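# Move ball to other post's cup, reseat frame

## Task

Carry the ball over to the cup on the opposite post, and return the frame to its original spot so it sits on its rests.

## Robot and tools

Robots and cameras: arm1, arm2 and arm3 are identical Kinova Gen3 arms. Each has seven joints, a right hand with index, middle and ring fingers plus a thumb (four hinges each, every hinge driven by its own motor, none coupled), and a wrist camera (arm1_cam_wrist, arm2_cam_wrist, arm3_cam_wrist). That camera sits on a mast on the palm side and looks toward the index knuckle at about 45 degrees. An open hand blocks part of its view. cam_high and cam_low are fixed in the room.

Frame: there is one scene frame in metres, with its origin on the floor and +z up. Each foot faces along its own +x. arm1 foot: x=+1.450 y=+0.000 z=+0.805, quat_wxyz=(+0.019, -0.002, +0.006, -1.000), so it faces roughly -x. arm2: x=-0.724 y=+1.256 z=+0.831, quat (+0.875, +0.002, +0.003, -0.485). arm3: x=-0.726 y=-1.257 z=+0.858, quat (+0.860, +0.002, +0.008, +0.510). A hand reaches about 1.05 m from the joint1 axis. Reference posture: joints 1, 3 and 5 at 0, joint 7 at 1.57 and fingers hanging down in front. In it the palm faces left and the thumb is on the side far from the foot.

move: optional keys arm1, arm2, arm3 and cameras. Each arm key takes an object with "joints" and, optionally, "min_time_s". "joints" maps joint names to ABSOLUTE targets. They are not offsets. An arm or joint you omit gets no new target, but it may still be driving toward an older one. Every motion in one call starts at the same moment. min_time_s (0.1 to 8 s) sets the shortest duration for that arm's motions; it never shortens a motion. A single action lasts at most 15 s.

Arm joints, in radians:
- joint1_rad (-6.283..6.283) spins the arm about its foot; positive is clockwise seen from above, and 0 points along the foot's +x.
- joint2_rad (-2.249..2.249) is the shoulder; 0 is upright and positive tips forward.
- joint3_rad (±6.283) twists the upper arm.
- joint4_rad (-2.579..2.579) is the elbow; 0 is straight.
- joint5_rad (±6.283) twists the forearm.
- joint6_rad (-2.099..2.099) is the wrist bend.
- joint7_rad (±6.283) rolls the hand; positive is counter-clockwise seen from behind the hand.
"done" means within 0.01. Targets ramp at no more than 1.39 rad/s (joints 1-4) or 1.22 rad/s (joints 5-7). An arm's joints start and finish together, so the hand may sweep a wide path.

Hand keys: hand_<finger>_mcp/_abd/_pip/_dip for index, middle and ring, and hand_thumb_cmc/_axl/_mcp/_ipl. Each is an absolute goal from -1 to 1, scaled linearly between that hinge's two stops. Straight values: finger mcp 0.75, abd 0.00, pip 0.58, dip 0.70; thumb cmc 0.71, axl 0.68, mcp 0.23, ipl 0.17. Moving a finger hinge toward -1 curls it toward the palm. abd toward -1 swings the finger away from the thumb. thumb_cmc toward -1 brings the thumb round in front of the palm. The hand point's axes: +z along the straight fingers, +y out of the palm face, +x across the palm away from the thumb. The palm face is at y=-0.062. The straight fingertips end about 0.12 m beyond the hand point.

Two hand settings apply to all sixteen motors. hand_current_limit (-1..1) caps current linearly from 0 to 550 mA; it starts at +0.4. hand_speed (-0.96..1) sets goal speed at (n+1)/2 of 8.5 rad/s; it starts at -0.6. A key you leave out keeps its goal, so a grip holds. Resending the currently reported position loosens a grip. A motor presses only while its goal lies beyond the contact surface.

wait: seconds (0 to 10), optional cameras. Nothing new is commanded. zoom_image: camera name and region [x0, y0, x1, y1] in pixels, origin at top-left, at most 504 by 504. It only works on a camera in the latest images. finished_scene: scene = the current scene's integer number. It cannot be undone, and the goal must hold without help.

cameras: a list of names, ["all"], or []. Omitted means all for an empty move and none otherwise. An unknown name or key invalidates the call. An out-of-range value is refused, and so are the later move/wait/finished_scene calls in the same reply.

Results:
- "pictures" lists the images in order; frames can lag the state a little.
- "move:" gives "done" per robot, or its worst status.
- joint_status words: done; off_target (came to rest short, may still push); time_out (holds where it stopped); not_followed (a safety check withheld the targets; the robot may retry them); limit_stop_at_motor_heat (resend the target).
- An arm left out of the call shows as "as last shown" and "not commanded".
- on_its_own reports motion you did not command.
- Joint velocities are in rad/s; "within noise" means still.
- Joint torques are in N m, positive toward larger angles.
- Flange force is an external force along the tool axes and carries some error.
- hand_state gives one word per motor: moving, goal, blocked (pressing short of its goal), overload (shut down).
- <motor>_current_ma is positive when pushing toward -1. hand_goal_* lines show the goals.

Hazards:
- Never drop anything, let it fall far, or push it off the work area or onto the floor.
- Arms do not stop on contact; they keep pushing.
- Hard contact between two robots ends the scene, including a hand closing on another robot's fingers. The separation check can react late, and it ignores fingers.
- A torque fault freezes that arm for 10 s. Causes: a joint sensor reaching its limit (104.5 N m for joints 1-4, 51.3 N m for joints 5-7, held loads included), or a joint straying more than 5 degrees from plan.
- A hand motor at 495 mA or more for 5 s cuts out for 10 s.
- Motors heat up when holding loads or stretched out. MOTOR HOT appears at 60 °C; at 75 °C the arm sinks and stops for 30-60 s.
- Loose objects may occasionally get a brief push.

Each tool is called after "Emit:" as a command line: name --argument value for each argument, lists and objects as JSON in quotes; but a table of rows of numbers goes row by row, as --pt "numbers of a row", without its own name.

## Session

Emit:
move --cameras '["all"]'

Emit:
zoom_image --camera "cam_high" --region '[340, 240, 560, 460]'

Emit:
zoom_image --camera "cam_low" --region '[340, 150, 700, 504]'

Scene clock: 0.00 s.
Joint torques (N m): no reading
Flange force (N): no reading
Joint velocities: within noise
arm1.joint_positions: joint1_rad=+0.192 joint2_rad=-0.431 joint3_rad=-0.089 joint4_rad=+1.460 joint5_rad=-0.074 joint6_rad=+1.936 joint7_rad=+1.777 hand_index_mcp=+0.753 hand_index_abd=+0.000 hand_index_pip=+0.577 hand_index_dip=+0.696 hand_middle_mcp=+0.753 hand_middle_abd=+0.000 hand_middle_pip=+0.577 hand_middle_dip=+0.696 hand_ring_mcp=+0.753 hand_ring_abd=+0.000 hand_ring_pip=+0.577 hand_ring_dip=+0.696 hand_thumb_cmc=+0.714 hand_thumb_axl=+0.677 hand_thumb_mcp=+0.226 hand_thumb_ipl=+0.168 hand_current_limit=+0.400 hand_speed=-0.600
arm1.joint_status: not commanded
arm1.hand_state: goal,goal,goal,goal,goal,goal,goal,goal,goal,goal,goal,goal,goal,goal,goal,goal
arm1.index_mcp_current_ma: 0
arm1.index_abd_current_ma: 0
arm1.index_pip_current_ma: 0
arm1.index_dip_current_ma: 0
arm1.middle_mcp_current_ma: 0
arm1.middle_abd_current_ma: 0
arm1.middle_pip_current_ma: 0
arm1.middle_dip_current_ma: 0
arm1.ring_mcp_current_ma: 0
arm1.ring_abd_current_ma: 0
arm1.ring_pip_current_ma: 0
arm1.ring_dip_current_ma: 0
arm1.thumb_cmc_current_ma: 0
arm1.thumb_axl_current_ma: 0
arm1.thumb_mcp_current_ma: 0
arm1.thumb_ipl_current_ma: 0
arm1.hand_goal_index_mcp: 0.754
arm1.hand_goal_index_abd: 0.000
arm1.hand_goal_index_pip: 0.576
arm1.hand_goal_index_dip: 0.696
arm1.hand_goal_middle_mcp: 0.754
arm1.hand_goal_middle_abd: 0.000
arm1.hand_goal_middle_pip: 0.576
arm1.hand_goal_middle_dip: 0.696
arm1.hand_goal_ring_mcp: 0.754
arm1.hand_goal_ring_abd: 0.000
arm1.hand_goal_ring_pip: 0.576
arm1.hand_goal_ring_dip: 0.696
arm1.hand_goal_thumb_cmc: 0.714
arm1.hand_goal_thumb_axl: 0.678
arm1.hand_goal_thumb_mcp: 0.226
arm1.hand_goal_thumb_ipl: 0.168
arm1.hand: x=+1.2979 y=-0.0883 z=+1.3400 quat_wxyz=(-0.003, +0.992, +0.084, -0.090) (m; scene frame)
arm2.joint_positions: joint1_rad=+0.423 joint2_rad=-0.419 joint3_rad=-0.058 joint4_rad=+1.483 joint5_rad=-0.032 joint6_rad=+2.026 joint7_rad=+1.711 hand_index_mcp=+0.753 hand_index_abd=+0.000 hand_index_pip=+0.577 hand_index_dip=+0.696 hand_middle_mcp=+0.753 hand_middle_abd=+0.000 hand_middle_pip=+0.577 hand_middle_dip=+0.696 hand_ring_mcp=+0.753 hand_ring_abd=+0.000 hand_ring_pip=+0.577 hand_ring_dip=+0.696 hand_thumb_cmc=+0.714 hand_thumb_axl=+0.677 hand_thumb_mcp=+0.226 hand_thumb_ipl=+0.168 hand_current_limit=+0.400 hand_speed=-0.600
arm2.joint_status: not commanded
arm2.hand_state: goal,goal,goal,goal,goal,goal,goal,goal,goal,goal,goal,goal,goal,goal,goal,goal
arm2.index_mcp_current_ma: 0
arm2.index_abd_current_ma: 0
arm2.index_pip_current_ma: 0
arm2.index_dip_current_ma: 0
arm2.middle_mcp_current_ma: 0
arm2.middle_abd_current_ma: 0
arm2.middle_pip_current_ma: 0
arm2.middle_dip_current_ma: 0
arm2.ring_mcp_current_ma: 0
arm2.ring_abd_current_ma: 0
arm2.ring_pip_current_ma: 0
arm2.ring_dip_current_ma: 0
arm2.thumb_cmc_current_ma: 0
arm2.thumb_axl_current_ma: 0
arm2.thumb_mcp_current_ma: 0
arm2.thumb_ipl_current_ma: 0
arm2.hand_goal_index_mcp: 0.754
arm2.hand_goal_index_abd: 0.000
arm2.hand_goal_index_pip: 0.576
arm2.hand_goal_index_dip: 0.696
arm2.hand_goal_middle_mcp: 0.754
arm2.hand_goal_middle_abd: 0.000
arm2.hand_goal_middle_pip: 0.576
arm2.hand_goal_middle_dip: 0.696
arm2.hand_goal_ring_mcp: 0.754
arm2.hand_goal_ring_abd: 0.000
arm2.hand_goal_ring_pip: 0.576
arm2.hand_goal_ring_dip: 0.696
arm2.hand_goal_thumb_cmc: 0.714
arm2.hand_goal_thumb_axl: 0.678
arm2.hand_goal_thumb_mcp: 0.226
arm2.hand_goal_thumb_ipl: 0.168
arm2.hand: x=-0.6218 y=+1.1409 z=+1.3515 quat_wxyz=(+0.016, +0.576, +0.817, -0.014) (m; scene frame)
arm3.joint_positions: joint1_rad=+0.400 joint2_rad=-0.484 joint3_rad=-0.124 joint4_rad=+1.447 joint5_rad=-0.025 joint6_rad=+1.924 joint7_rad=+1.722 hand_index_mcp=+0.753 hand_index_abd=+0.000 hand_index_pip=+0.577 hand_index_dip=+0.696 hand_middle_mcp=+0.753 hand_middle_abd=+0.000 hand_middle_pip=+0.577 hand_middle_dip=+0.696 hand_ring_mcp=+0.753 hand_ring_abd=+0.000 hand_ring_pip=+0.577 hand_ring_dip=+0.696 hand_thumb_cmc=+0.714 hand_thumb_axl=+0.677 hand_thumb_mcp=+0.226 hand_thumb_ipl=+0.168 hand_current_limit=+0.400 hand_speed=-0.600
arm3.joint_status: not commanded
arm3.hand_state: goal,goal,goal,goal,goal,goal,goal,goal,goal,goal,goal,goal,goal,goal,goal,goal
arm3.index_mcp_current_ma: 0
arm3.index_abd_current_ma: 0
arm3.index_pip_current_ma: 0
arm3.index_dip_current_ma: 0
arm3.middle_mcp_current_ma: 0
arm3.middle_abd_current_ma: 0
arm3.middle_pip_current_ma: 0
arm3.middle_dip_current_ma: 0
arm3.ring_mcp_current_ma: 0
arm3.ring_abd_current_ma: 0
arm3.ring_pip_current_ma: 0
arm3.ring_dip_current_ma: 0
arm3.thumb_cmc_current_ma: 0
arm3.thumb_axl_current_ma: 0
arm3.thumb_mcp_current_ma: 0
arm3.thumb_ipl_current_ma: 0
arm3.hand_goal_index_mcp: 0.754
arm3.hand_goal_index_abd: 0.000
arm3.hand_goal_index_pip: 0.576
arm3.hand_goal_index_dip: 0.696
arm3.hand_goal_middle_mcp: 0.754
arm3.hand_goal_middle_abd: 0.000
arm3.hand_goal_middle_pip: 0.576
arm3.hand_goal_middle_dip: 0.696
arm3.hand_goal_ring_mcp: 0.754
arm3.hand_goal_ring_abd: 0.000
arm3.hand_goal_ring_pip: 0.576
arm3.hand_goal_ring_dip: 0.696
arm3.hand_goal_thumb_cmc: 0.714
arm3.hand_goal_thumb_axl: 0.678
arm3.hand_goal_thumb_mcp: 0.226
arm3.hand_goal_thumb_ipl: 0.168
arm3.hand: x=-0.6743 y=-1.0913 z=+1.3998 quat_wxyz=(+0.117, -0.454, +0.883, +0.023) (m; scene frame)
pictures: arm1_cam_wrist, arm2_cam_wrist, arm3_cam_wrist, cam_high, cam_low
Images, in order (width x height): arm1_cam_wrist 672x504, arm2_cam_wrist 672x504, arm3_cam_wrist 672x504, cam_high 896x504, cam_low 896x504.

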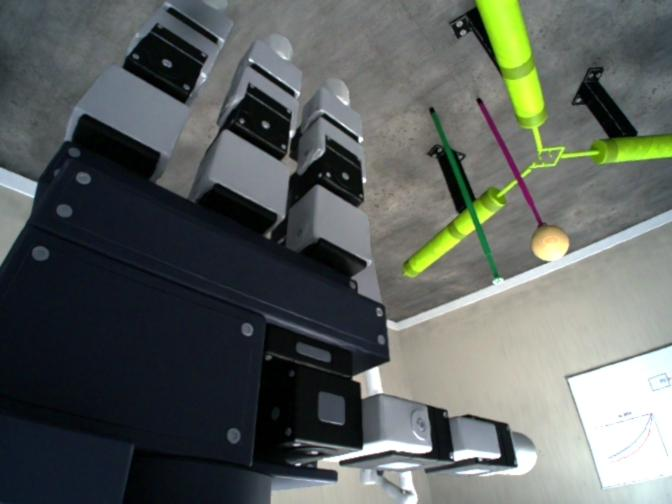

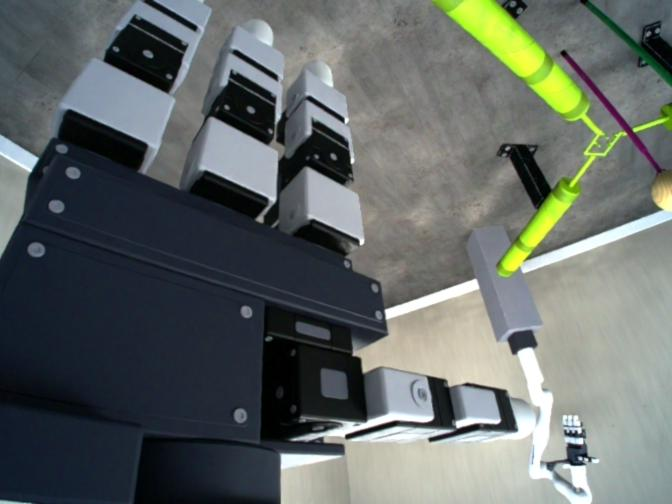

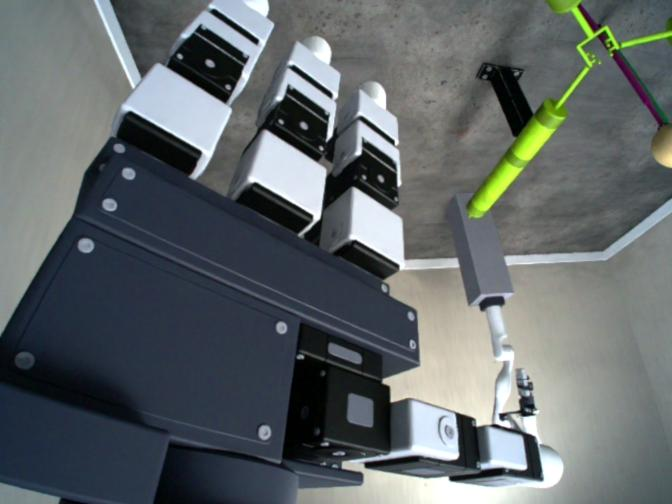

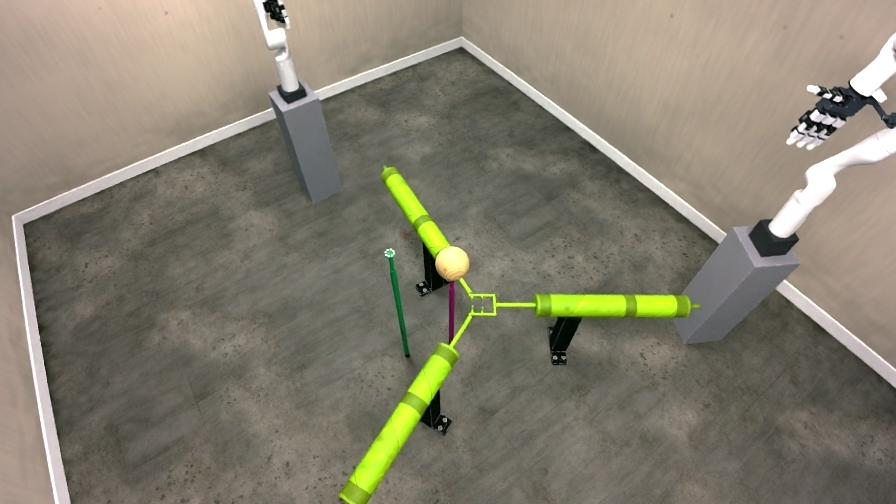

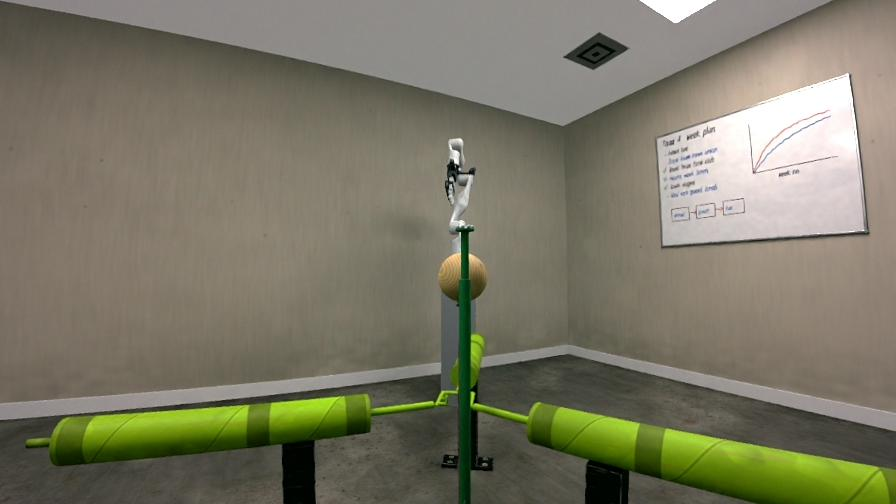

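Scaled by 2.291 from the camera's 896x504 image, which has a finer 1280x720 frame.

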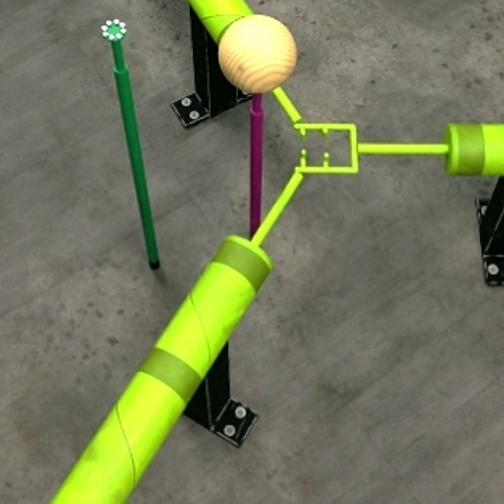

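Scaled by 1.400 from the camera's 896x504 image, which has a finer 1280x720 frame.

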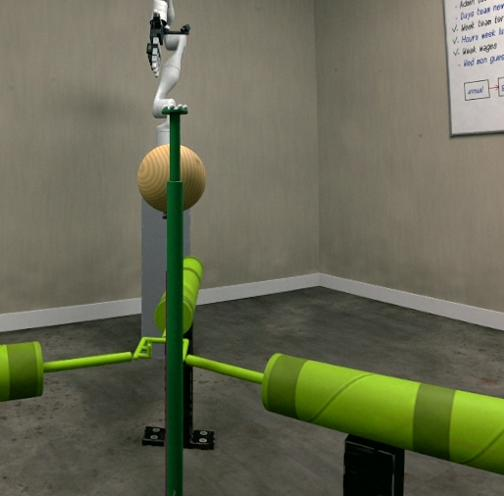

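Emit:
zoom_image --camera "cam_high" --region '[440, 270, 560, 390]'

Emit:
zoom_image --camera "cam_high" --region '[370, 230, 490, 350]'

Emit:
zoom_image --camera "cam_high" --region '[370, 150, 490, 270]'

Emit:
zoom_image --camera "cam_high" --region '[600, 240, 720, 360]'

Emit:
zoom_image --camera "cam_high" --region '[320, 330, 490, 504]'

Emit:
zoom_image --camera "cam_low" --region '[400, 200, 550, 350]'

Emit:
zoom_image --camera "cam_low" --region '[360, 330, 534, 504]'

Scaled by 4.200 from the camera's 896x504 image, which has a finer 1280x720 frame.

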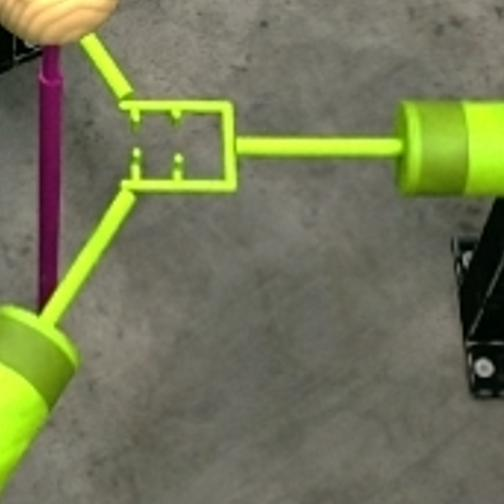

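Scaled by 4.200 from the camera's 896x504 image, which has a finer 1280x720 frame.

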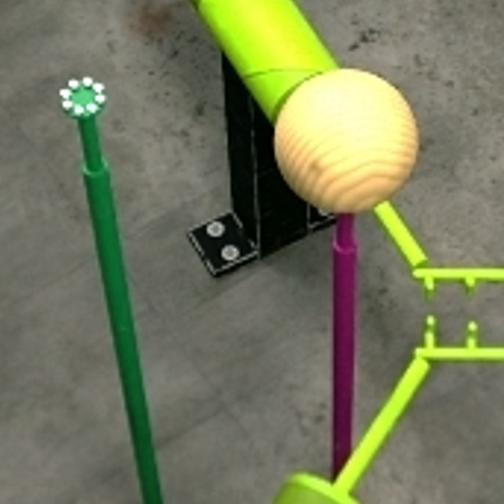

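Scaled by 4.200 from the camera's 896x504 image, which has a finer 1280x720 frame.

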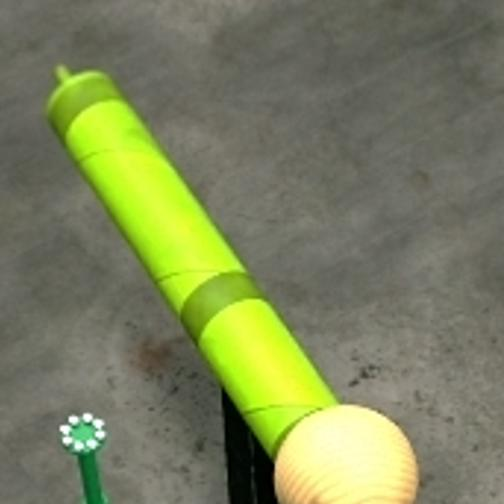

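Scaled by 4.200 from the camera's 896x504 image, which has a finer 1280x720 frame.

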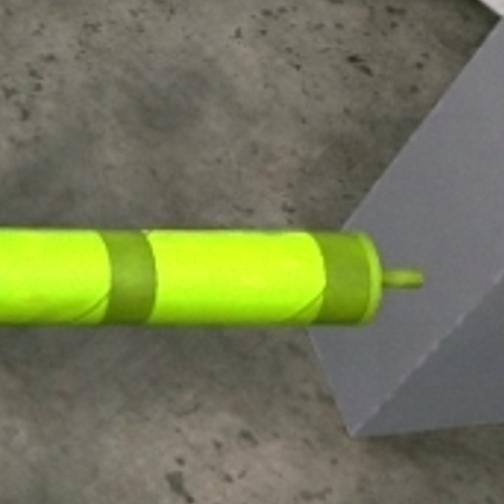

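Scaled by 2.897 from the camera's 896x504 image, which has a finer 1280x720 frame.

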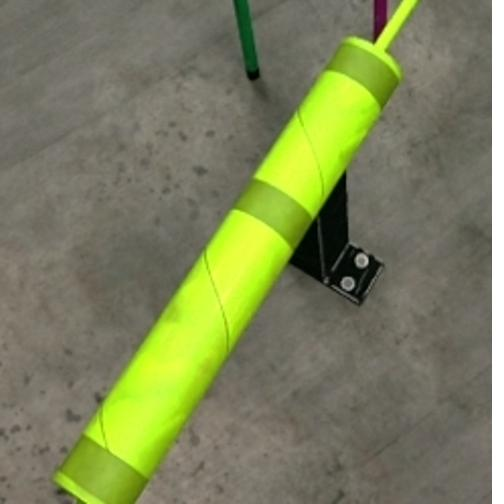

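Scaled by 3.360 from the camera's 896x504 image, which has a finer 1280x720 frame.

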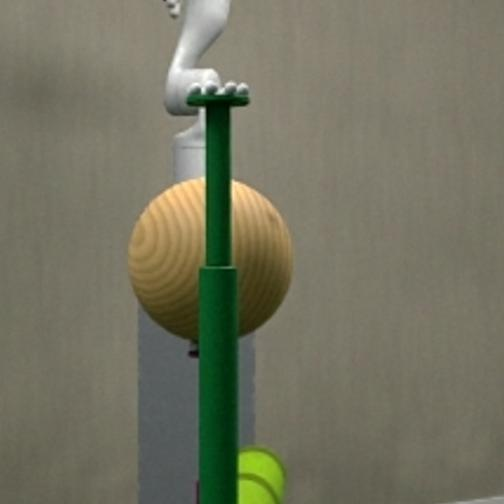

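Scaled by 2.897 from the camera's 896x504 image, which has a finer 1280x720 frame.

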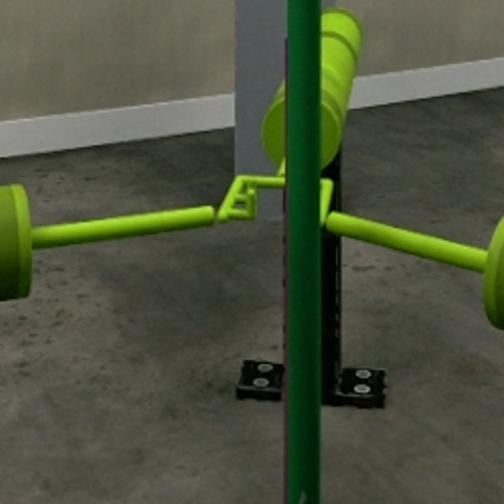

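Emit:
move --arm1 '{"joints":{"joint1_rad":-0.0337,"joint2_rad":1.1864,"joint3_rad":0,"joint4_rad":1.3518,"joint5_rad":-1.9635,"joint6_rad":0.3201,"joint7_rad":3.2785},"min_time_s":4}' --arm2 '{"joints":{"joint1_rad":-0.3676,"joint2_rad":1.3244,"joint3_rad":0,"joint4_rad":1.2342,"joint5_rad":2.0072,"joint6_rad":0.5195,"joint7_rad":2.3223},"min_time_s":4}' --arm3 '{"joints":{"joint1_rad":0.098,"joint2_rad":1.277,"joint3_rad":0,"joint4_rad":2.1037,"joint5_rad":0,"joint6_rad":-0.9008,"joint7_rad":1.547},"min_time_s":4}'

Emit:
move --arm1 '{"joints":{"joint2_rad":1.5864},"min_time_s":1.5}' --arm2 '{"joints":{"joint2_rad":1.7244},"min_time_s":1.5}' --arm3 '{"joints":{"joint2_rad":1.677},"min_time_s":1.5}' --cameras '["all"]'

Scene clock: 215.33 s.
Joint torques (N m): arm1=[2 -25.61 0.54 -4.75 -0.01 1.64 0.19] | arm2=[-0.2 -25.25 1.55 -5.41 0.55 1.73 -0.04] | arm3=[-0.86 -17.81 -1.39 0.84 0.43 -1.91 -0.06]
Flange force (N): arm1=no reading | arm2=[1.6 -1.5 3.5] | arm3=[-2.3 -1.8 1.0]
move: arm1 done; arm2 done; arm3 done
Joint velocities: within noise
arm1.joint_positions: joint1_rad=-0.034 joint2_rad=+1.186 joint3_rad=+0.000 joint4_rad=+1.352 joint5_rad=-1.963 joint6_rad=+0.320 joint7_rad=+3.278 hand_index_mcp=+0.756 hand_index_abd=+0.000 hand_index_pip=+0.577 hand_index_dip=+0.696 hand_middle_mcp=+0.756 hand_middle_abd=+0.000 hand_middle_pip=+0.577 hand_middle_dip=+0.696 hand_ring_mcp=+0.756 hand_ring_abd=+0.000 hand_ring_pip=+0.577 hand_ring_dip=+0.696 hand_thumb_cmc=+0.716 hand_thumb_axl=+0.677 hand_thumb_mcp=+0.224 hand_thumb_ipl=+0.168 hand_current_limit=+0.400 hand_speed=-0.600
arm1.joint_status: all done
arm1.hand_state: goal,goal,goal,goal,goal,goal,goal,goal,goal,goal,goal,goal,goal,goal,goal,goal
arm1.index_mcp_current_ma: 5
arm1.index_abd_current_ma: 0
arm1.index_pip_current_ma: 2
arm1.index_dip_current_ma: 0
arm1.middle_mcp_current_ma: 5
arm1.middle_abd_current_ma: 0
arm1.middle_pip_current_ma: 2
arm1.middle_dip_current_ma: 0
arm1.ring_mcp_current_ma: 4
arm1.ring_abd_current_ma: 0
arm1.ring_pip_current_ma: 2
arm1.ring_dip_current_ma: 0
arm1.thumb_cmc_current_ma: 7
arm1.thumb_axl_current_ma: -2
arm1.thumb_mcp_current_ma: -8
arm1.thumb_ipl_current_ma: -1
arm1.hand_goal_index_mcp: 0.754
arm1.hand_goal_index_abd: 0.000
arm1.hand_goal_index_pip: 0.576
arm1.hand_goal_index_dip: 0.696
arm1.hand_goal_middle_mcp: 0.754
arm1.hand_goal_middle_abd: 0.000
arm1.hand_goal_middle_pip: 0.576
arm1.hand_goal_middle_dip: 0.696
arm1.hand_goal_ring_mcp: 0.754
arm1.hand_goal_ring_abd: 0.000
arm1.hand_goal_ring_pip: 0.576
arm1.hand_goal_ring_dip: 0.696
arm1.hand_goal_thumb_cmc: 0.714
arm1.hand_goal_thumb_axl: 0.678
arm1.hand_goal_thumb_mcp: 0.226
arm1.hand_goal_thumb_ipl: 0.168
arm1.hand: x=+0.6820 y=-0.1913 z=+0.8204 quat_wxyz=(+0.191, +0.925, -0.039, -0.326) (m; scene frame)
arm2.joint_positions: joint1_rad=-0.368 joint2_rad=+1.324 joint3_rad=+0.000 joint4_rad=+1.234 joint5_rad=+2.007 joint6_rad=+0.520 joint7_rad=+2.322 hand_index_mcp=+0.752 hand_index_abd=+0.001 hand_index_pip=+0.577 hand_index_dip=+0.696 hand_middle_mcp=+0.752 hand_middle_abd=+0.001 hand_middle_pip=+0.577 hand_middle_dip=+0.696 hand_ring_mcp=+0.752 hand_ring_abd=+0.001 hand_ring_pip=+0.577 hand_ring_dip=+0.696 hand_thumb_cmc=+0.712 hand_thumb_axl=+0.677 hand_thumb_mcp=+0.224 hand_thumb_ipl=+0.168 hand_current_limit=+0.400 hand_speed=-0.600
arm2.joint_status: all done
arm2.hand_state: goal,goal,goal,goal,goal,goal,goal,goal,goal,goal,goal,goal,goal,goal,goal,goal
arm2.index_mcp_current_ma: -9
arm2.index_abd_current_ma: 3
arm2.index_pip_current_ma: 3
arm2.index_dip_current_ma: 0
arm2.middle_mcp_current_ma: -7
arm2.middle_abd_current_ma: 3
arm2.middle_pip_current_ma: 3
arm2.middle_dip_current_ma: 0
arm2.ring_mcp_current_ma: -7
arm2.ring_abd_current_ma: 3
arm2.ring_pip_current_ma: 3
arm2.ring_dip_current_ma: 0
arm2.thumb_cmc_current_ma: -8
arm2.thumb_axl_current_ma: -3
arm2.thumb_mcp_current_ma: -9
arm2.thumb_ipl_current_ma: -1
arm2.hand_goal_index_mcp: 0.754
arm2.hand_goal_index_abd: 0.000
arm2.hand_goal_index_pip: 0.576
arm2.hand_goal_index_dip: 0.696
arm2.hand_goal_middle_mcp: 0.754
arm2.hand_goal_middle_abd: 0.000
arm2.hand_goal_middle_pip: 0.576
arm2.hand_goal_middle_dip: 0.696
arm2.hand_goal_ring_mcp: 0.754
arm2.hand_goal_ring_abd: 0.000
arm2.hand_goal_ring_pip: 0.576
arm2.hand_goal_ring_dip: 0.696
arm2.hand_goal_thumb_cmc: 0.714
arm2.hand_goal_thumb_axl: 0.678
arm2.hand_goal_thumb_mcp: 0.226
arm2.hand_goal_thumb_ipl: 0.168
arm2.hand: x=-0.2832 y=+0.6425 z=+0.7534 quat_wxyz=(-0.270, -0.748, +0.498, -0.346) (m; scene frame)
arm3.joint_positions: joint1_rad=+0.098 joint2_rad=+1.277 joint3_rad=+0.000 joint4_rad=+2.104 joint5_rad=+0.000 joint6_rad=-0.901 joint7_rad=+1.547 hand_index_mcp=+0.753 hand_index_abd=+0.000 hand_index_pip=+0.577 hand_index_dip=+0.696 hand_middle_mcp=+0.753 hand_middle_abd=+0.000 hand_middle_pip=+0.577 hand_middle_dip=+0.696 hand_ring_mcp=+0.753 hand_ring_abd=+0.000 hand_ring_pip=+0.577 hand_ring_dip=+0.696 hand_thumb_cmc=+0.714 hand_thumb_axl=+0.677 hand_thumb_mcp=+0.224 hand_thumb_ipl=+0.168 hand_current_limit=+0.400 hand_speed=-0.600
arm3.joint_status: all done
arm3.hand_state: goal,goal,goal,goal,goal,goal,goal,goal,goal,goal,goal,goal,goal,goal,goal,goal
arm3.index_mcp_current_ma: 0
arm3.index_abd_current_ma: 0
arm3.index_pip_current_ma: 0
arm3.index_dip_current_ma: 0
arm3.middle_mcp_current_ma: 0
arm3.middle_abd_current_ma: 0
arm3.middle_pip_current_ma: 0
arm3.middle_dip_current_ma: 0
arm3.ring_mcp_current_ma: 0
arm3.ring_abd_current_ma: 0
arm3.ring_pip_current_ma: 0
arm3.ring_dip_current_ma: 0
arm3.thumb_cmc_current_ma: 0
arm3.thumb_axl_current_ma: 0
arm3.thumb_mcp_current_ma: -1
arm3.thumb_ipl_current_ma: 0
arm3.hand_goal_index_mcp: 0.754
arm3.hand_goal_index_abd: 0.000
arm3.hand_goal_index_pip: 0.576
arm3.hand_goal_index_dip: 0.696
arm3.hand_goal_middle_mcp: 0.754
arm3.hand_goal_middle_abd: 0.000
arm3.hand_goal_middle_pip: 0.576
arm3.hand_goal_middle_dip: 0.696
arm3.hand_goal_ring_mcp: 0.754
arm3.hand_goal_ring_abd: 0.000
arm3.hand_goal_ring_pip: 0.576
arm3.hand_goal_ring_dip: 0.696
arm3.hand_goal_thumb_cmc: 0.714
arm3.hand_goal_thumb_axl: 0.678
arm3.hand_goal_thumb_mcp: 0.226
arm3.hand_goal_thumb_ipl: 0.168
arm3.hand: x=-0.4771 y=-0.7835 z=+0.7302 quat_wxyz=(+0.278, -0.431, +0.844, +0.156) (m; scene frame)
pictures: none

Scene clock: 217.23 s.
Joint torques (N m): arm1=[1.99 -22.88 0.5 -0.96 0.33 1.36 0.19] | arm2=[-0.09 -21.44 1.56 -1.39 0.13 1.53 -0.08] | arm3=[-0.9 -14.26 -1.34 4.76 0.41 -0.91 -0.06]
Flange force (N): arm1=no reading | arm2=[2.1 -2.0 3.5] | arm3=[-2.6 -3.5 0.4]
move: arm1 done; arm2 done; arm3 done
Joint velocities: within noise
arm1.joint_positions: joint1_rad=-0.034 joint2_rad=+1.586 joint3_rad=+0.000 joint4_rad=+1.352 joint5_rad=-1.963 joint6_rad=+0.320 joint7_rad=+3.279 hand_index_mcp=+0.756 hand_index_abd=+0.000 hand_index_pip=+0.577 hand_index_dip=+0.696 hand_middle_mcp=+0.756 hand_middle_abd=+0.000 hand_middle_pip=+0.577 hand_middle_dip=+0.696 hand_ring_mcp=+0.756 hand_ring_abd=+0.000 hand_ring_pip=+0.577 hand_ring_dip=+0.696 hand_thumb_cmc=+0.716 hand_thumb_axl=+0.677 hand_thumb_mcp=+0.224 hand_thumb_ipl=+0.168 hand_current_limit=+0.400 hand_speed=-0.600
arm1.joint_status: all done
arm1.hand_state: goal,goal,goal,goal,goal,goal,goal,goal,goal,goal,goal,goal,goal,goal,goal,goal
arm1.index_mcp_current_ma: 5
arm1.index_abd_current_ma: 0
arm1.index_pip_current_ma: 2
arm1.index_dip_current_ma: 0
arm1.middle_mcp_current_ma: 5
arm1.middle_abd_current_ma: 0
arm1.middle_pip_current_ma: 2
arm1.middle_dip_current_ma: 0
arm1.ring_mcp_current_ma: 4
arm1.ring_abd_current_ma: 0
arm1.ring_pip_current_ma: 2
arm1.ring_dip_current_ma: 0
arm1.thumb_cmc_current_ma: 7
arm1.thumb_axl_current_ma: -2
arm1.thumb_mcp_current_ma: -8
arm1.thumb_ipl_current_ma: -1
arm1.hand_goal_index_mcp: 0.754
arm1.hand_goal_index_abd: 0.000
arm1.hand_goal_index_pip: 0.576
arm1.hand_goal_index_dip: 0.696
arm1.hand_goal_middle_mcp: 0.754
arm1.hand_goal_middle_abd: 0.000
arm1.hand_goal_middle_pip: 0.576
arm1.hand_goal_middle_dip: 0.696
arm1.hand_goal_ring_mcp: 0.754
arm1.hand_goal_ring_abd: 0.000
arm1.hand_goal_ring_pip: 0.576
arm1.hand_goal_ring_dip: 0.696
arm1.hand_goal_thumb_cmc: 0.714
arm1.hand_goal_thumb_axl: 0.678
arm1.hand_goal_thumb_mcp: 0.226
arm1.hand_goal_thumb_ipl: 0.168
arm1.hand: x=+0.8472 y=-0.1762 z=+0.5378 quat_wxyz=(+0.165, +0.974, -0.074, -0.137) (m; scene frame)
arm2.joint_positions: joint1_rad=-0.368 joint2_rad=+1.724 joint3_rad=+0.000 joint4_rad=+1.234 joint5_rad=+2.007 joint6_rad=+0.520 joint7_rad=+2.322 hand_index_mcp=+0.753 hand_index_abd=+0.001 hand_index_pip=+0.577 hand_index_dip=+0.696 hand_middle_mcp=+0.753 hand_middle_abd=+0.001 hand_middle_pip=+0.577 hand_middle_dip=+0.696 hand_ring_mcp=+0.753 hand_ring_abd=+0.001 hand_ring_pip=+0.577 hand_ring_dip=+0.696 hand_thumb_cmc=+0.714 hand_thumb_axl=+0.677 hand_thumb_mcp=+0.224 hand_thumb_ipl=+0.168 hand_current_limit=+0.400 hand_speed=-0.600
arm2.joint_status: all done
arm2.hand_state: goal,goal,goal,goal,goal,goal,goal,goal,goal,goal,goal,goal,goal,goal,goal,goal
arm2.index_mcp_current_ma: -4
arm2.index_abd_current_ma: 3
arm2.index_pip_current_ma: 3
arm2.index_dip_current_ma: 0
arm2.middle_mcp_current_ma: -4
arm2.middle_abd_current_ma: 3
arm2.middle_pip_current_ma: 3
arm2.middle_dip_current_ma: 0
arm2.ring_mcp_current_ma: -3
arm2.ring_abd_current_ma: 3
arm2.ring_pip_current_ma: 3
arm2.ring_dip_current_ma: 0
arm2.thumb_cmc_current_ma: -1
arm2.thumb_axl_current_ma: -3
arm2.thumb_mcp_current_ma: -9
arm2.thumb_ipl_current_ma: -1
arm2.hand_goal_index_mcp: 0.754
arm2.hand_goal_index_abd: 0.000
arm2.hand_goal_index_pip: 0.576
arm2.hand_goal_index_dip: 0.696
arm2.hand_goal_middle_mcp: 0.754
arm2.hand_goal_middle_abd: 0.000
arm2.hand_goal_middle_pip: 0.576
arm2.hand_goal_middle_dip: 0.696
arm2.hand_goal_ring_mcp: 0.754
arm2.hand_goal_ring_abd: 0.000
arm2.hand_goal_ring_pip: 0.576
arm2.hand_goal_ring_dip: 0.696
arm2.hand_goal_thumb_cmc: 0.714
arm2.hand_goal_thumb_axl: 0.678
arm2.hand_goal_thumb_mcp: 0.226
arm2.hand_goal_thumb_ipl: 0.168
arm2.hand: x=-0.4407 y=+0.7618 z=+0.5023 quat_wxyz=(-0.254, -0.820, +0.487, -0.161) (m; scene frame)
arm3.joint_positions: joint1_rad=+0.098 joint2_rad=+1.677 joint3_rad=+0.000 joint4_rad=+2.104 joint5_rad=+0.000 joint6_rad=-0.901 joint7_rad=+1.547 hand_index_mcp=+0.753 hand_index_abd=+0.000 hand_index_pip=+0.577 hand_index_dip=+0.696 hand_middle_mcp=+0.753 hand_middle_abd=+0.000 hand_middle_pip=+0.577 hand_middle_dip=+0.696 hand_ring_mcp=+0.753 hand_ring_abd=+0.000 hand_ring_pip=+0.577 hand_ring_dip=+0.696 hand_thumb_cmc=+0.714 hand_thumb_axl=+0.677 hand_thumb_mcp=+0.224 hand_thumb_ipl=+0.168 hand_current_limit=+0.400 hand_speed=-0.600
arm3.joint_status: all done
arm3.hand_state: goal,goal,goal,goal,goal,goal,goal,goal,goal,goal,goal,goal,goal,goal,goal,goal
arm3.index_mcp_current_ma: 0
arm3.index_abd_current_ma: 0
arm3.index_pip_current_ma: 0
arm3.index_dip_current_ma: 0
arm3.middle_mcp_current_ma: 0
arm3.middle_abd_current_ma: 0
arm3.middle_pip_current_ma: 0
arm3.middle_dip_current_ma: 0
arm3.ring_mcp_current_ma: 0
arm3.ring_abd_current_ma: 0
arm3.ring_pip_current_ma: 0
arm3.ring_dip_current_ma: 0
arm3.thumb_cmc_current_ma: 0
arm3.thumb_axl_current_ma: 0
arm3.thumb_mcp_current_ma: -1
arm3.thumb_ipl_current_ma: 0
arm3.hand_goal_index_mcp: 0.754
arm3.hand_goal_index_abd: 0.000
arm3.hand_goal_index_pip: 0.576
arm3.hand_goal_index_dip: 0.696
arm3.hand_goal_middle_mcp: 0.754
arm3.hand_goal_middle_abd: 0.000
arm3.hand_goal_middle_pip: 0.576
arm3.hand_goal_middle_dip: 0.696
arm3.hand_goal_ring_mcp: 0.754
arm3.hand_goal_ring_abd: 0.000
arm3.hand_goal_ring_pip: 0.576
arm3.hand_goal_ring_dip: 0.696
arm3.hand_goal_thumb_cmc: 0.714
arm3.hand_goal_thumb_axl: 0.678
arm3.hand_goal_thumb_mcp: 0.226
arm3.hand_goal_thumb_ipl: 0.168
arm3.hand: x=-0.5926 y=-0.9497 z=+0.5572 quat_wxyz=(+0.107, -0.452, +0.883, +0.064) (m; scene frame)
pictures: arm1_cam_wrist, arm2_cam_wrist, arm3_cam_wrist, cam_high, cam_low
Images, in order (width x height): arm1_cam_wrist 672x504, arm2_cam_wrist 672x504, arm3_cam_wrist 672x504, cam_high 896x504, cam_low 896x504.

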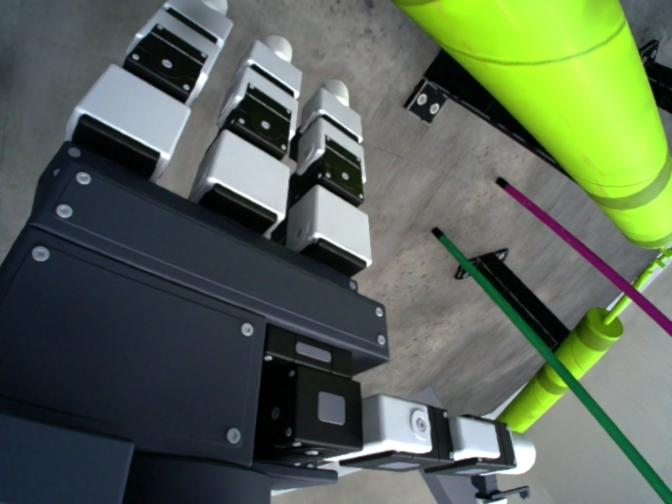

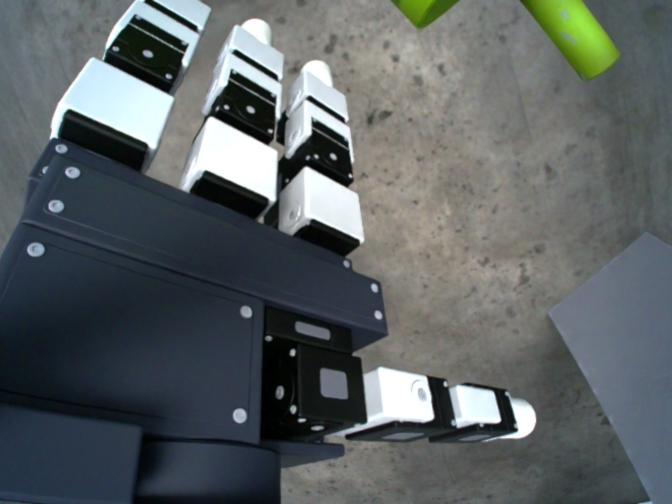

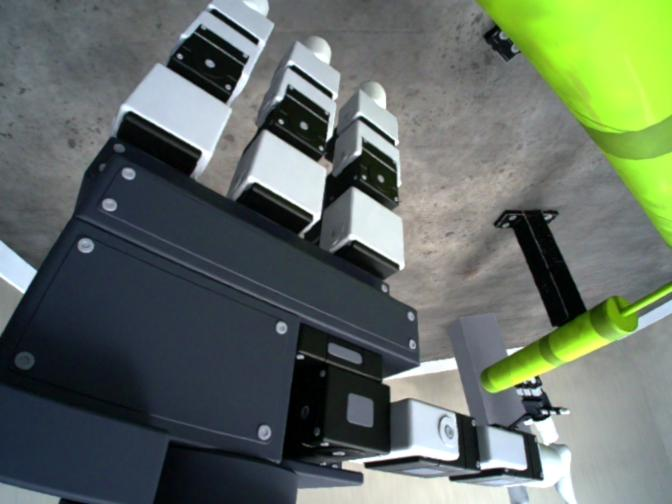

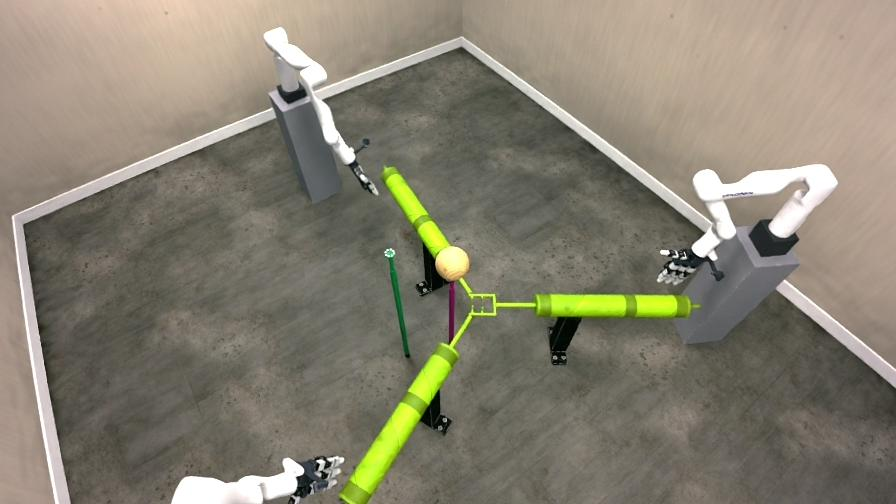

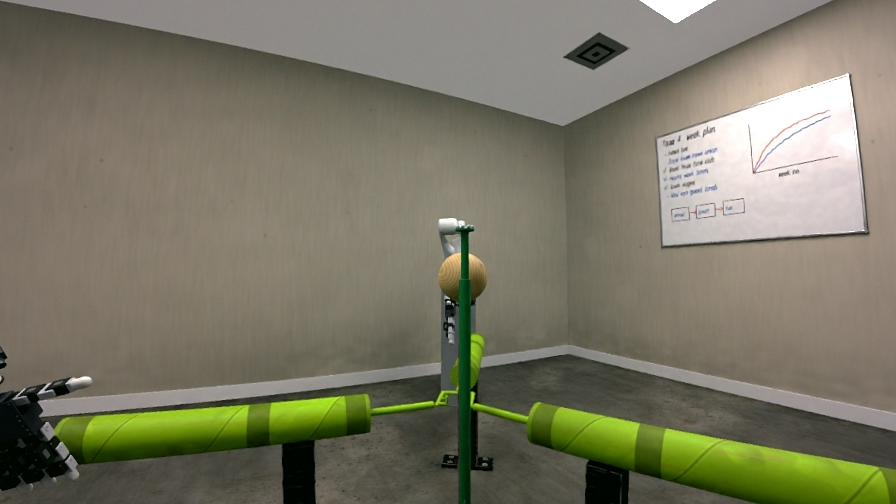

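Emit:
move --arm1 '{"joints":{"joint1_rad":-0.0792,"joint2_rad":1.7816,"joint4_rad":1.047,"joint5_rad":-1.6728,"joint6_rad":0.2814,"joint7_rad":2.9282},"min_time_s":1.5}' --arm2 '{"joints":{"joint1_rad":-0.296,"joint2_rad":1.9204,"joint4_rad":0.8642,"joint5_rad":1.7708,"joint6_rad":0.4461,"joint7_rad":2.6665},"min_time_s":1.5}' --arm3 '{"joints":{"joint1_rad":0.098,"joint2_rad":1.815,"joint4_rad":1.8485,"joint6_rad":-0.7838,"joint7_rad":1.547},"min_time_s":1.5}'

Emit:
move --arm1 '{"joints":{"joint1_rad":-0.1157,"joint2_rad":1.9929,"joint4_rad":0.6639,"joint5_rad":-1.1205,"joint6_rad":0.298,"joint7_rad":2.3182},"min_time_s":1.5}' --arm2 '{"joints":{"joint1_rad":-0.2406,"joint2_rad":2.2104,"joint4_rad":0.2524,"joint5_rad":1.1351,"joint6_rad":0.4573,"joint7_rad":3.4204},"min_time_s":1.5}' --arm3 '{"joints":{"joint1_rad":0.0975,"joint2_rad":1.9413,"joint4_rad":1.6006,"joint6_rad":-0.6621,"joint7_rad":1.5465},"min_time_s":1.5}' --cameras '["all"]'

Scene clock: 227.40 s.
Joint torques (N m): arm1=[2 -23.4 0.56 -1.81 0.29 1.13 0.27] | arm2=[-0.12 -21.98 1.44 -2.88 0.28 1.35 -0.09] | arm3=[-0.86 -14.46 -1.43 3.88 0.43 -0.91 -0.07]
Flange force (N): arm1=no reading | arm2=no reading | arm3=[-2.3 -3.0 0.2]
move: arm1 done; arm2 done; arm3 done
Joint velocities: within noise
arm1.joint_positions: joint1_rad=-0.079 joint2_rad=+1.782 joint3_rad=+0.000 joint4_rad=+1.047 joint5_rad=-1.673 joint6_rad=+0.281 joint7_rad=+2.928 hand_index_mcp=+0.756 hand_index_abd=+0.000 hand_index_pip=+0.577 hand_index_dip=+0.696 hand_middle_mcp=+0.756 hand_middle_abd=+0.000 hand_middle_pip=+0.577 hand_middle_dip=+0.696 hand_ring_mcp=+0.756 hand_ring_abd=+0.000 hand_ring_pip=+0.577 hand_ring_dip=+0.696 hand_thumb_cmc=+0.716 hand_thumb_axl=+0.677 hand_thumb_mcp=+0.224 hand_thumb_ipl=+0.168 hand_current_limit=+0.400 hand_speed=-0.600
arm1.joint_status: all done
arm1.hand_state: goal,goal,goal,goal,goal,goal,goal,goal,goal,goal,goal,goal,goal,goal,goal,goal
arm1.index_mcp_current_ma: 5
arm1.index_abd_current_ma: 0
arm1.index_pip_current_ma: 2
arm1.index_dip_current_ma: 0
arm1.middle_mcp_current_ma: 5
arm1.middle_abd_current_ma: 0
arm1.middle_pip_current_ma: 2
arm1.middle_dip_current_ma: 0
arm1.ring_mcp_current_ma: 4
arm1.ring_abd_current_ma: 0
arm1.ring_pip_current_ma: 2
arm1.ring_dip_current_ma: 0
arm1.thumb_cmc_current_ma: 7
arm1.thumb_axl_current_ma: -2
arm1.thumb_mcp_current_ma: -8
arm1.thumb_ipl_current_ma: -1
arm1.hand_goal_index_mcp: 0.754
arm1.hand_goal_index_abd: 0.000
arm1.hand_goal_index_pip: 0.576
arm1.hand_goal_index_dip: 0.696
arm1.hand_goal_middle_mcp: 0.754
arm1.hand_goal_middle_abd: 0.000
arm1.hand_goal_middle_pip: 0.576
arm1.hand_goal_middle_dip: 0.696
arm1.hand_goal_ring_mcp: 0.754
arm1.hand_goal_ring_abd: 0.000
arm1.hand_goal_ring_pip: 0.576
arm1.hand_goal_ring_dip: 0.696
arm1.hand_goal_thumb_cmc: 0.714
arm1.hand_goal_thumb_axl: 0.678
arm1.hand_goal_thumb_mcp: 0.226
arm1.hand_goal_thumb_ipl: 0.168
arm1.hand: x=+0.8239 y=-0.2001 z=+0.4649 quat_wxyz=(+0.165, +0.974, -0.074, -0.137) (m; scene frame)
arm2.joint_positions: joint1_rad=-0.296 joint2_rad=+1.920 joint3_rad=+0.000 joint4_rad=+0.864 joint5_rad=+1.771 joint6_rad=+0.446 joint7_rad=+2.666 hand_index_mcp=+0.753 hand_index_abd=+0.001 hand_index_pip=+0.577 hand_index_dip=+0.696 hand_middle_mcp=+0.753 hand_middle_abd=+0.001 hand_middle_pip=+0.577 hand_middle_dip=+0.696 hand_ring_mcp=+0.753 hand_ring_abd=+0.001 hand_ring_pip=+0.577 hand_ring_dip=+0.696 hand_thumb_cmc=+0.714 hand_thumb_axl=+0.677 hand_thumb_mcp=+0.224 hand_thumb_ipl=+0.168 hand_current_limit=+0.400 hand_speed=-0.600
arm2.joint_status: all done
arm2.hand_state: goal,goal,goal,goal,goal,goal,goal,goal,goal,goal,goal,goal,goal,goal,goal,goal
arm2.index_mcp_current_ma: -3
arm2.index_abd_current_ma: 3
arm2.index_pip_current_ma: 3
arm2.index_dip_current_ma: 0
arm2.middle_mcp_current_ma: -3
arm2.middle_abd_current_ma: 3
arm2.middle_pip_current_ma: 3
arm2.middle_dip_current_ma: 0
arm2.ring_mcp_current_ma: -3
arm2.ring_abd_current_ma: 3
arm2.ring_pip_current_ma: 3
arm2.ring_dip_current_ma: 0
arm2.thumb_cmc_current_ma: -1
arm2.thumb_axl_current_ma: -3
arm2.thumb_mcp_current_ma: -9
arm2.thumb_ipl_current_ma: -1
arm2.hand_goal_index_mcp: 0.754
arm2.hand_goal_index_abd: 0.000
arm2.hand_goal_index_pip: 0.576
arm2.hand_goal_index_dip: 0.696
arm2.hand_goal_middle_mcp: 0.754
arm2.hand_goal_middle_abd: 0.000
arm2.hand_goal_middle_pip: 0.576
arm2.hand_goal_middle_dip: 0.696
arm2.hand_goal_ring_mcp: 0.754
arm2.hand_goal_ring_abd: 0.000
arm2.hand_goal_ring_pip: 0.576
arm2.hand_goal_ring_dip: 0.696
arm2.hand_goal_thumb_cmc: 0.714
arm2.hand_goal_thumb_axl: 0.678
arm2.hand_goal_thumb_mcp: 0.226
arm2.hand_goal_thumb_ipl: 0.168
arm2.hand: x=-0.4395 y=+0.7158 z=+0.4369 quat_wxyz=(-0.254, -0.820, +0.487, -0.161) (m; scene frame)
arm3.joint_positions: joint1_rad=+0.098 joint2_rad=+1.815 joint3_rad=+0.000 joint4_rad=+1.849 joint5_rad=+0.000 joint6_rad=-0.784 joint7_rad=+1.547 hand_index_mcp=+0.753 hand_index_abd=+0.000 hand_index_pip=+0.577 hand_index_dip=+0.696 hand_middle_mcp=+0.753 hand_middle_abd=+0.000 hand_middle_pip=+0.577 hand_middle_dip=+0.696 hand_ring_mcp=+0.753 hand_ring_abd=+0.000 hand_ring_pip=+0.577 hand_ring_dip=+0.696 hand_thumb_cmc=+0.714 hand_thumb_axl=+0.677 hand_thumb_mcp=+0.224 hand_thumb_ipl=+0.168 hand_current_limit=+0.400 hand_speed=-0.600
arm3.joint_status: all done
arm3.hand_state: goal,goal,goal,goal,goal,goal,goal,goal,goal,goal,goal,goal,goal,goal,goal,goal
arm3.index_mcp_current_ma: 0
arm3.index_abd_current_ma: 0
arm3.index_pip_current_ma: 0
arm3.index_dip_current_ma: 0
arm3.middle_mcp_current_ma: 0
arm3.middle_abd_current_ma: 0
arm3.middle_pip_current_ma: 0
arm3.middle_dip_current_ma: 0
arm3.ring_mcp_current_ma: 0
arm3.ring_abd_current_ma: 0
arm3.ring_pip_current_ma: 0
arm3.ring_dip_current_ma: 0
arm3.thumb_cmc_current_ma: 0
arm3.thumb_axl_current_ma: 0
arm3.thumb_mcp_current_ma: -1
arm3.thumb_ipl_current_ma: 0
arm3.hand_goal_index_mcp: 0.754
arm3.hand_goal_index_abd: 0.000
arm3.hand_goal_index_pip: 0.576
arm3.hand_goal_index_dip: 0.696
arm3.hand_goal_middle_mcp: 0.754
arm3.hand_goal_middle_abd: 0.000
arm3.hand_goal_middle_pip: 0.576
arm3.hand_goal_middle_dip: 0.696
arm3.hand_goal_ring_mcp: 0.754
arm3.hand_goal_ring_abd: 0.000
arm3.hand_goal_ring_pip: 0.576
arm3.hand_goal_ring_dip: 0.696
arm3.hand_goal_thumb_cmc: 0.714
arm3.hand_goal_thumb_axl: 0.678
arm3.hand_goal_thumb_mcp: 0.226
arm3.hand_goal_thumb_ipl: 0.168
arm3.hand: x=-0.5820 y=-0.9330 z=+0.4797 quat_wxyz=(+0.107, -0.452, +0.883, +0.064) (m; scene frame)
pictures: none

Scene clock: 229.40 s.
Joint torques (N m): arm1=[2 -23.4 0.59 -3.16 0.15 0.47 0.22] | arm2=[-0.14 -21.65 1.16 -5.32 0.58 0.36 -0.04] | arm3=[-0.79 -14.68 -1.46 3.09 0.4 -0.89 -0.05]
Flange force (N): arm1=no reading | arm2=no reading | arm3=[-1.9 -2.6 0.8]
move: arm1 done; arm2 done; arm3 done
Joint velocities: within noise
arm1.joint_positions: joint1_rad=-0.116 joint2_rad=+1.993 joint3_rad=+0.000 joint4_rad=+0.664 joint5_rad=-1.121 joint6_rad=+0.298 joint7_rad=+2.318 hand_index_mcp=+0.756 hand_index_abd=+0.000 hand_index_pip=+0.577 hand_index_dip=+0.696 hand_middle_mcp=+0.756 hand_middle_abd=+0.000 hand_middle_pip=+0.577 hand_middle_dip=+0.696 hand_ring_mcp=+0.756 hand_ring_abd=+0.000 hand_ring_pip=+0.577 hand_ring_dip=+0.696 hand_thumb_cmc=+0.716 hand_thumb_axl=+0.677 hand_thumb_mcp=+0.224 hand_thumb_ipl=+0.168 hand_current_limit=+0.400 hand_speed=-0.600
arm1.joint_status: all done
arm1.hand_state: goal,goal,goal,goal,goal,goal,goal,goal,goal,goal,goal,goal,goal,goal,goal,goal
arm1.index_mcp_current_ma: 5
arm1.index_abd_current_ma: 0
arm1.index_pip_current_ma: 2
arm1.index_dip_current_ma: 0
arm1.middle_mcp_current_ma: 5
arm1.middle_abd_current_ma: 0
arm1.middle_pip_current_ma: 2
arm1.middle_dip_current_ma: 0
arm1.ring_mcp_current_ma: 4
arm1.ring_abd_current_ma: 0
arm1.ring_pip_current_ma: 2
arm1.ring_dip_current_ma: 0
arm1.thumb_cmc_current_ma: 7
arm1.thumb_axl_current_ma: -2
arm1.thumb_mcp_current_ma: -8
arm1.thumb_ipl_current_ma: -1
arm1.hand_goal_index_mcp: 0.754
arm1.hand_goal_index_abd: 0.000
arm1.hand_goal_index_pip: 0.576
arm1.hand_goal_index_dip: 0.696
arm1.hand_goal_middle_mcp: 0.754
arm1.hand_goal_middle_abd: 0.000
arm1.hand_goal_middle_pip: 0.576
arm1.hand_goal_middle_dip: 0.696
arm1.hand_goal_ring_mcp: 0.754
arm1.hand_goal_ring_abd: 0.000
arm1.hand_goal_ring_pip: 0.576
arm1.hand_goal_ring_dip: 0.696
arm1.hand_goal_thumb_cmc: 0.714
arm1.hand_goal_thumb_axl: 0.678
arm1.hand_goal_thumb_mcp: 0.226
arm1.hand_goal_thumb_ipl: 0.168
arm1.hand: x=+0.8035 y=-0.2210 z=+0.4013 quat_wxyz=(+0.165, +0.974, -0.074, -0.137) (m; scene frame)
arm2.joint_positions: joint1_rad=-0.241 joint2_rad=+2.210 joint3_rad=+0.000 joint4_rad=+0.252 joint5_rad=+1.135 joint6_rad=+0.457 joint7_rad=+3.420 hand_index_mcp=+0.753 hand_index_abd=+0.001 hand_index_pip=+0.577 hand_index_dip=+0.696 hand_middle_mcp=+0.753 hand_middle_abd=+0.001 hand_middle_pip=+0.577 hand_middle_dip=+0.696 hand_ring_mcp=+0.753 hand_ring_abd=+0.001 hand_ring_pip=+0.577 hand_ring_dip=+0.696 hand_thumb_cmc=+0.714 hand_thumb_axl=+0.677 hand_thumb_mcp=+0.224 hand_thumb_ipl=+0.168 hand_current_limit=+0.400 hand_speed=-0.600
arm2.joint_status: all done
arm2.hand_state: goal,goal,goal,goal,goal,goal,goal,goal,goal,goal,goal,goal,goal,goal,goal,goal
arm2.index_mcp_current_ma: -3
arm2.index_abd_current_ma: 3
arm2.index_pip_current_ma: 3
arm2.index_dip_current_ma: 0
arm2.middle_mcp_current_ma: -3
arm2.middle_abd_current_ma: 3
arm2.middle_pip_current_ma: 3
arm2.middle_dip_current_ma: 0
arm2.ring_mcp_current_ma: -2
arm2.ring_abd_current_ma: 3
arm2.ring_pip_current_ma: 3
arm2.ring_dip_current_ma: 0
arm2.thumb_cmc_current_ma: 0
arm2.thumb_axl_current_ma: -3
arm2.thumb_mcp_current_ma: -9
arm2.thumb_ipl_current_ma: -1
arm2.hand_goal_index_mcp: 0.754
arm2.hand_goal_index_abd: 0.000
arm2.hand_goal_index_pip: 0.576
arm2.hand_goal_index_dip: 0.696
arm2.hand_goal_middle_mcp: 0.754
arm2.hand_goal_middle_abd: 0.000
arm2.hand_goal_middle_pip: 0.576
arm2.hand_goal_middle_dip: 0.696
arm2.hand_goal_ring_mcp: 0.754
arm2.hand_goal_ring_abd: 0.000
arm2.hand_goal_ring_pip: 0.576
arm2.hand_goal_ring_dip: 0.696
arm2.hand_goal_thumb_cmc: 0.714
arm2.hand_goal_thumb_axl: 0.678
arm2.hand_goal_thumb_mcp: 0.226
arm2.hand_goal_thumb_ipl: 0.168
arm2.hand: x=-0.4386 y=+0.6756 z=+0.3795 quat_wxyz=(-0.254, -0.820, +0.487, -0.161) (m; scene frame)
arm3.joint_positions: joint1_rad=+0.097 joint2_rad=+1.941 joint3_rad=+0.000 joint4_rad=+1.601 joint5_rad=+0.000 joint6_rad=-0.662 joint7_rad=+1.546 hand_index_mcp=+0.753 hand_index_abd=+0.000 hand_index_pip=+0.577 hand_index_dip=+0.696 hand_middle_mcp=+0.753 hand_middle_abd=+0.000 hand_middle_pip=+0.577 hand_middle_dip=+0.696 hand_ring_mcp=+0.753 hand_ring_abd=+0.000 hand_ring_pip=+0.577 hand_ring_dip=+0.696 hand_thumb_cmc=+0.714 hand_thumb_axl=+0.677 hand_thumb_mcp=+0.224 hand_thumb_ipl=+0.168 hand_current_limit=+0.400 hand_speed=-0.600
arm3.joint_status: all done
arm3.hand_state: goal,goal,goal,goal,goal,goal,goal,goal,goal,goal,goal,goal,goal,goal,goal,goal
arm3.index_mcp_current_ma: 0
arm3.index_abd_current_ma: 0
arm3.index_pip_current_ma: 0
arm3.index_dip_current_ma: 0
arm3.middle_mcp_current_ma: 0
arm3.middle_abd_current_ma: 0
arm3.middle_pip_current_ma: 0
arm3.middle_dip_current_ma: 0
arm3.ring_mcp_current_ma: 0
arm3.ring_abd_current_ma: 0
arm3.ring_pip_current_ma: 0
arm3.ring_dip_current_ma: 0
arm3.thumb_cmc_current_ma: 0
arm3.thumb_axl_current_ma: 0
arm3.thumb_mcp_current_ma: -1
arm3.thumb_ipl_current_ma: 0
arm3.hand_goal_index_mcp: 0.754
arm3.hand_goal_index_abd: 0.000
arm3.hand_goal_index_pip: 0.576
arm3.hand_goal_index_dip: 0.696
arm3.hand_goal_middle_mcp: 0.754
arm3.hand_goal_middle_abd: 0.000
arm3.hand_goal_middle_pip: 0.576
arm3.hand_goal_middle_dip: 0.696
arm3.hand_goal_ring_mcp: 0.754
arm3.hand_goal_ring_abd: 0.000
arm3.hand_goal_ring_pip: 0.576
arm3.hand_goal_ring_dip: 0.696
arm3.hand_goal_thumb_cmc: 0.714
arm3.hand_goal_thumb_axl: 0.678
arm3.hand_goal_thumb_mcp: 0.226
arm3.hand_goal_thumb_ipl: 0.168
arm3.hand: x=-0.5730 y=-0.9182 z=+0.4119 quat_wxyz=(+0.107, -0.452, +0.883, +0.064) (m; scene frame)
pictures: arm1_cam_wrist, arm2_cam_wrist, arm3_cam_wrist, cam_high, cam_low
Images, in order (width x height): arm1_cam_wrist 672x504, arm2_cam_wrist 672x504, arm3_cam_wrist 672x504, cam_high 896x504, cam_low 896x504.

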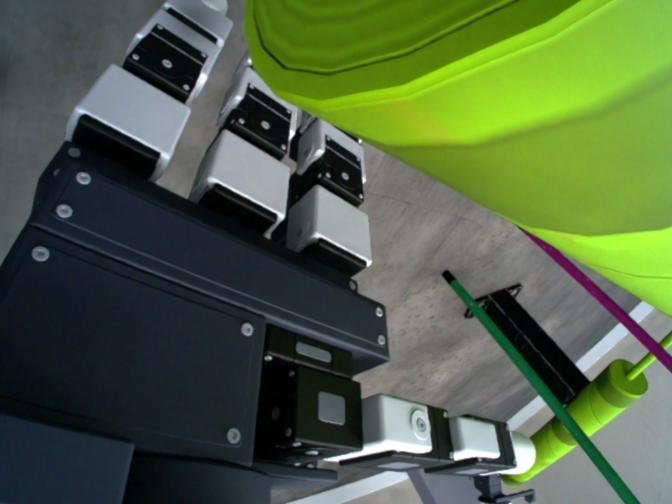

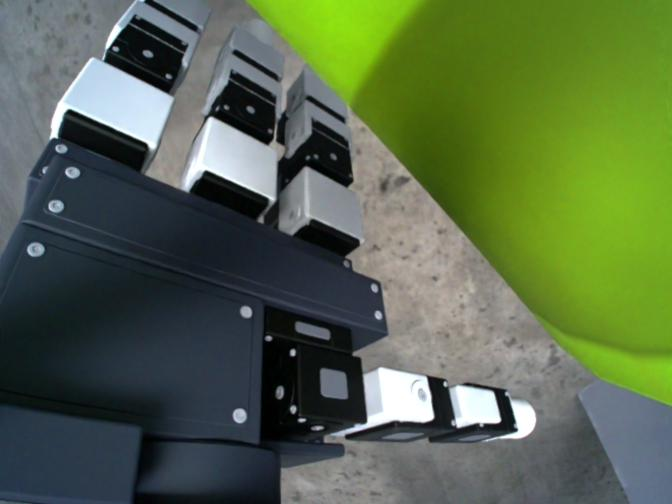

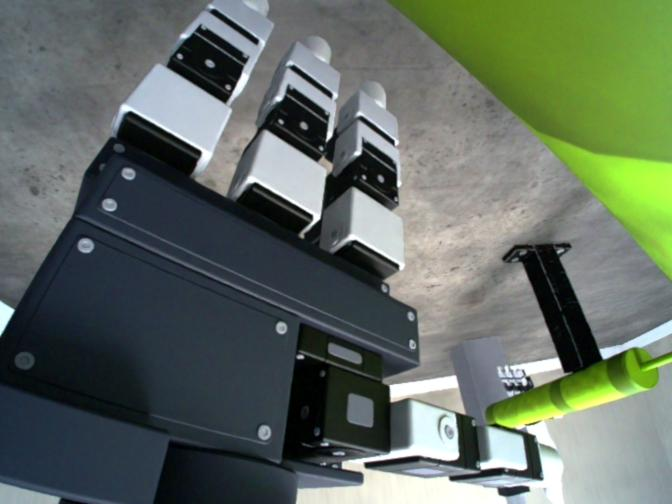

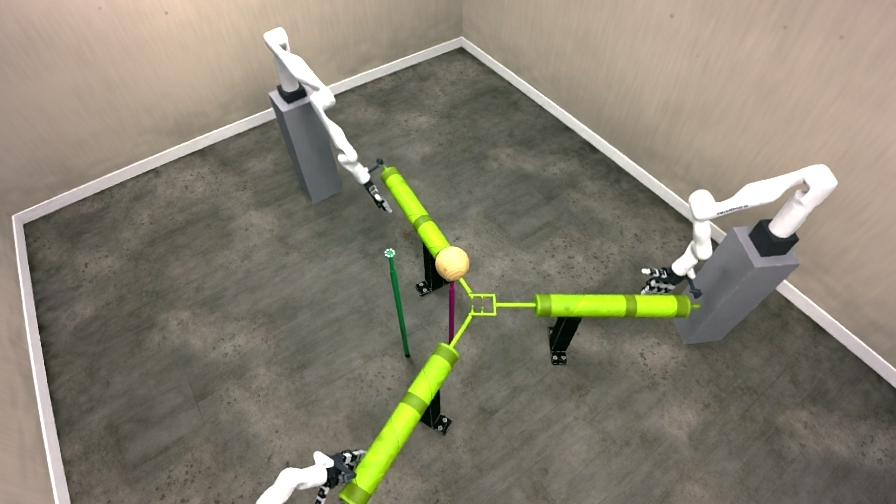

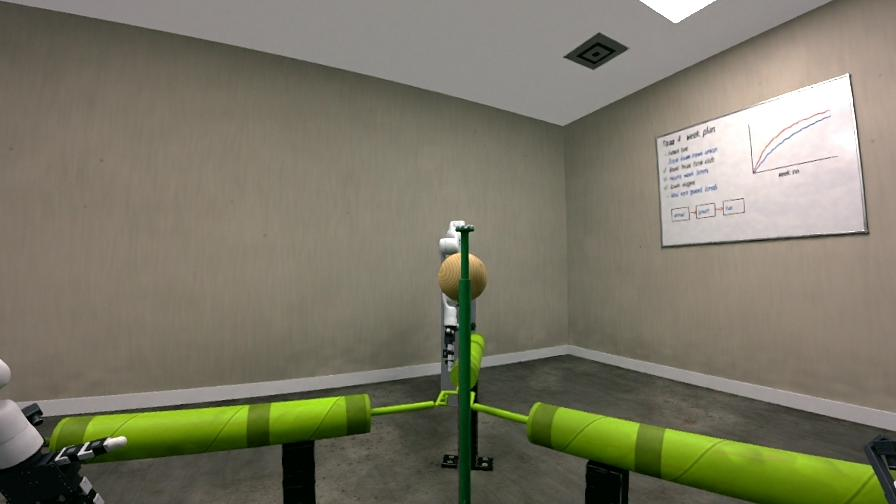

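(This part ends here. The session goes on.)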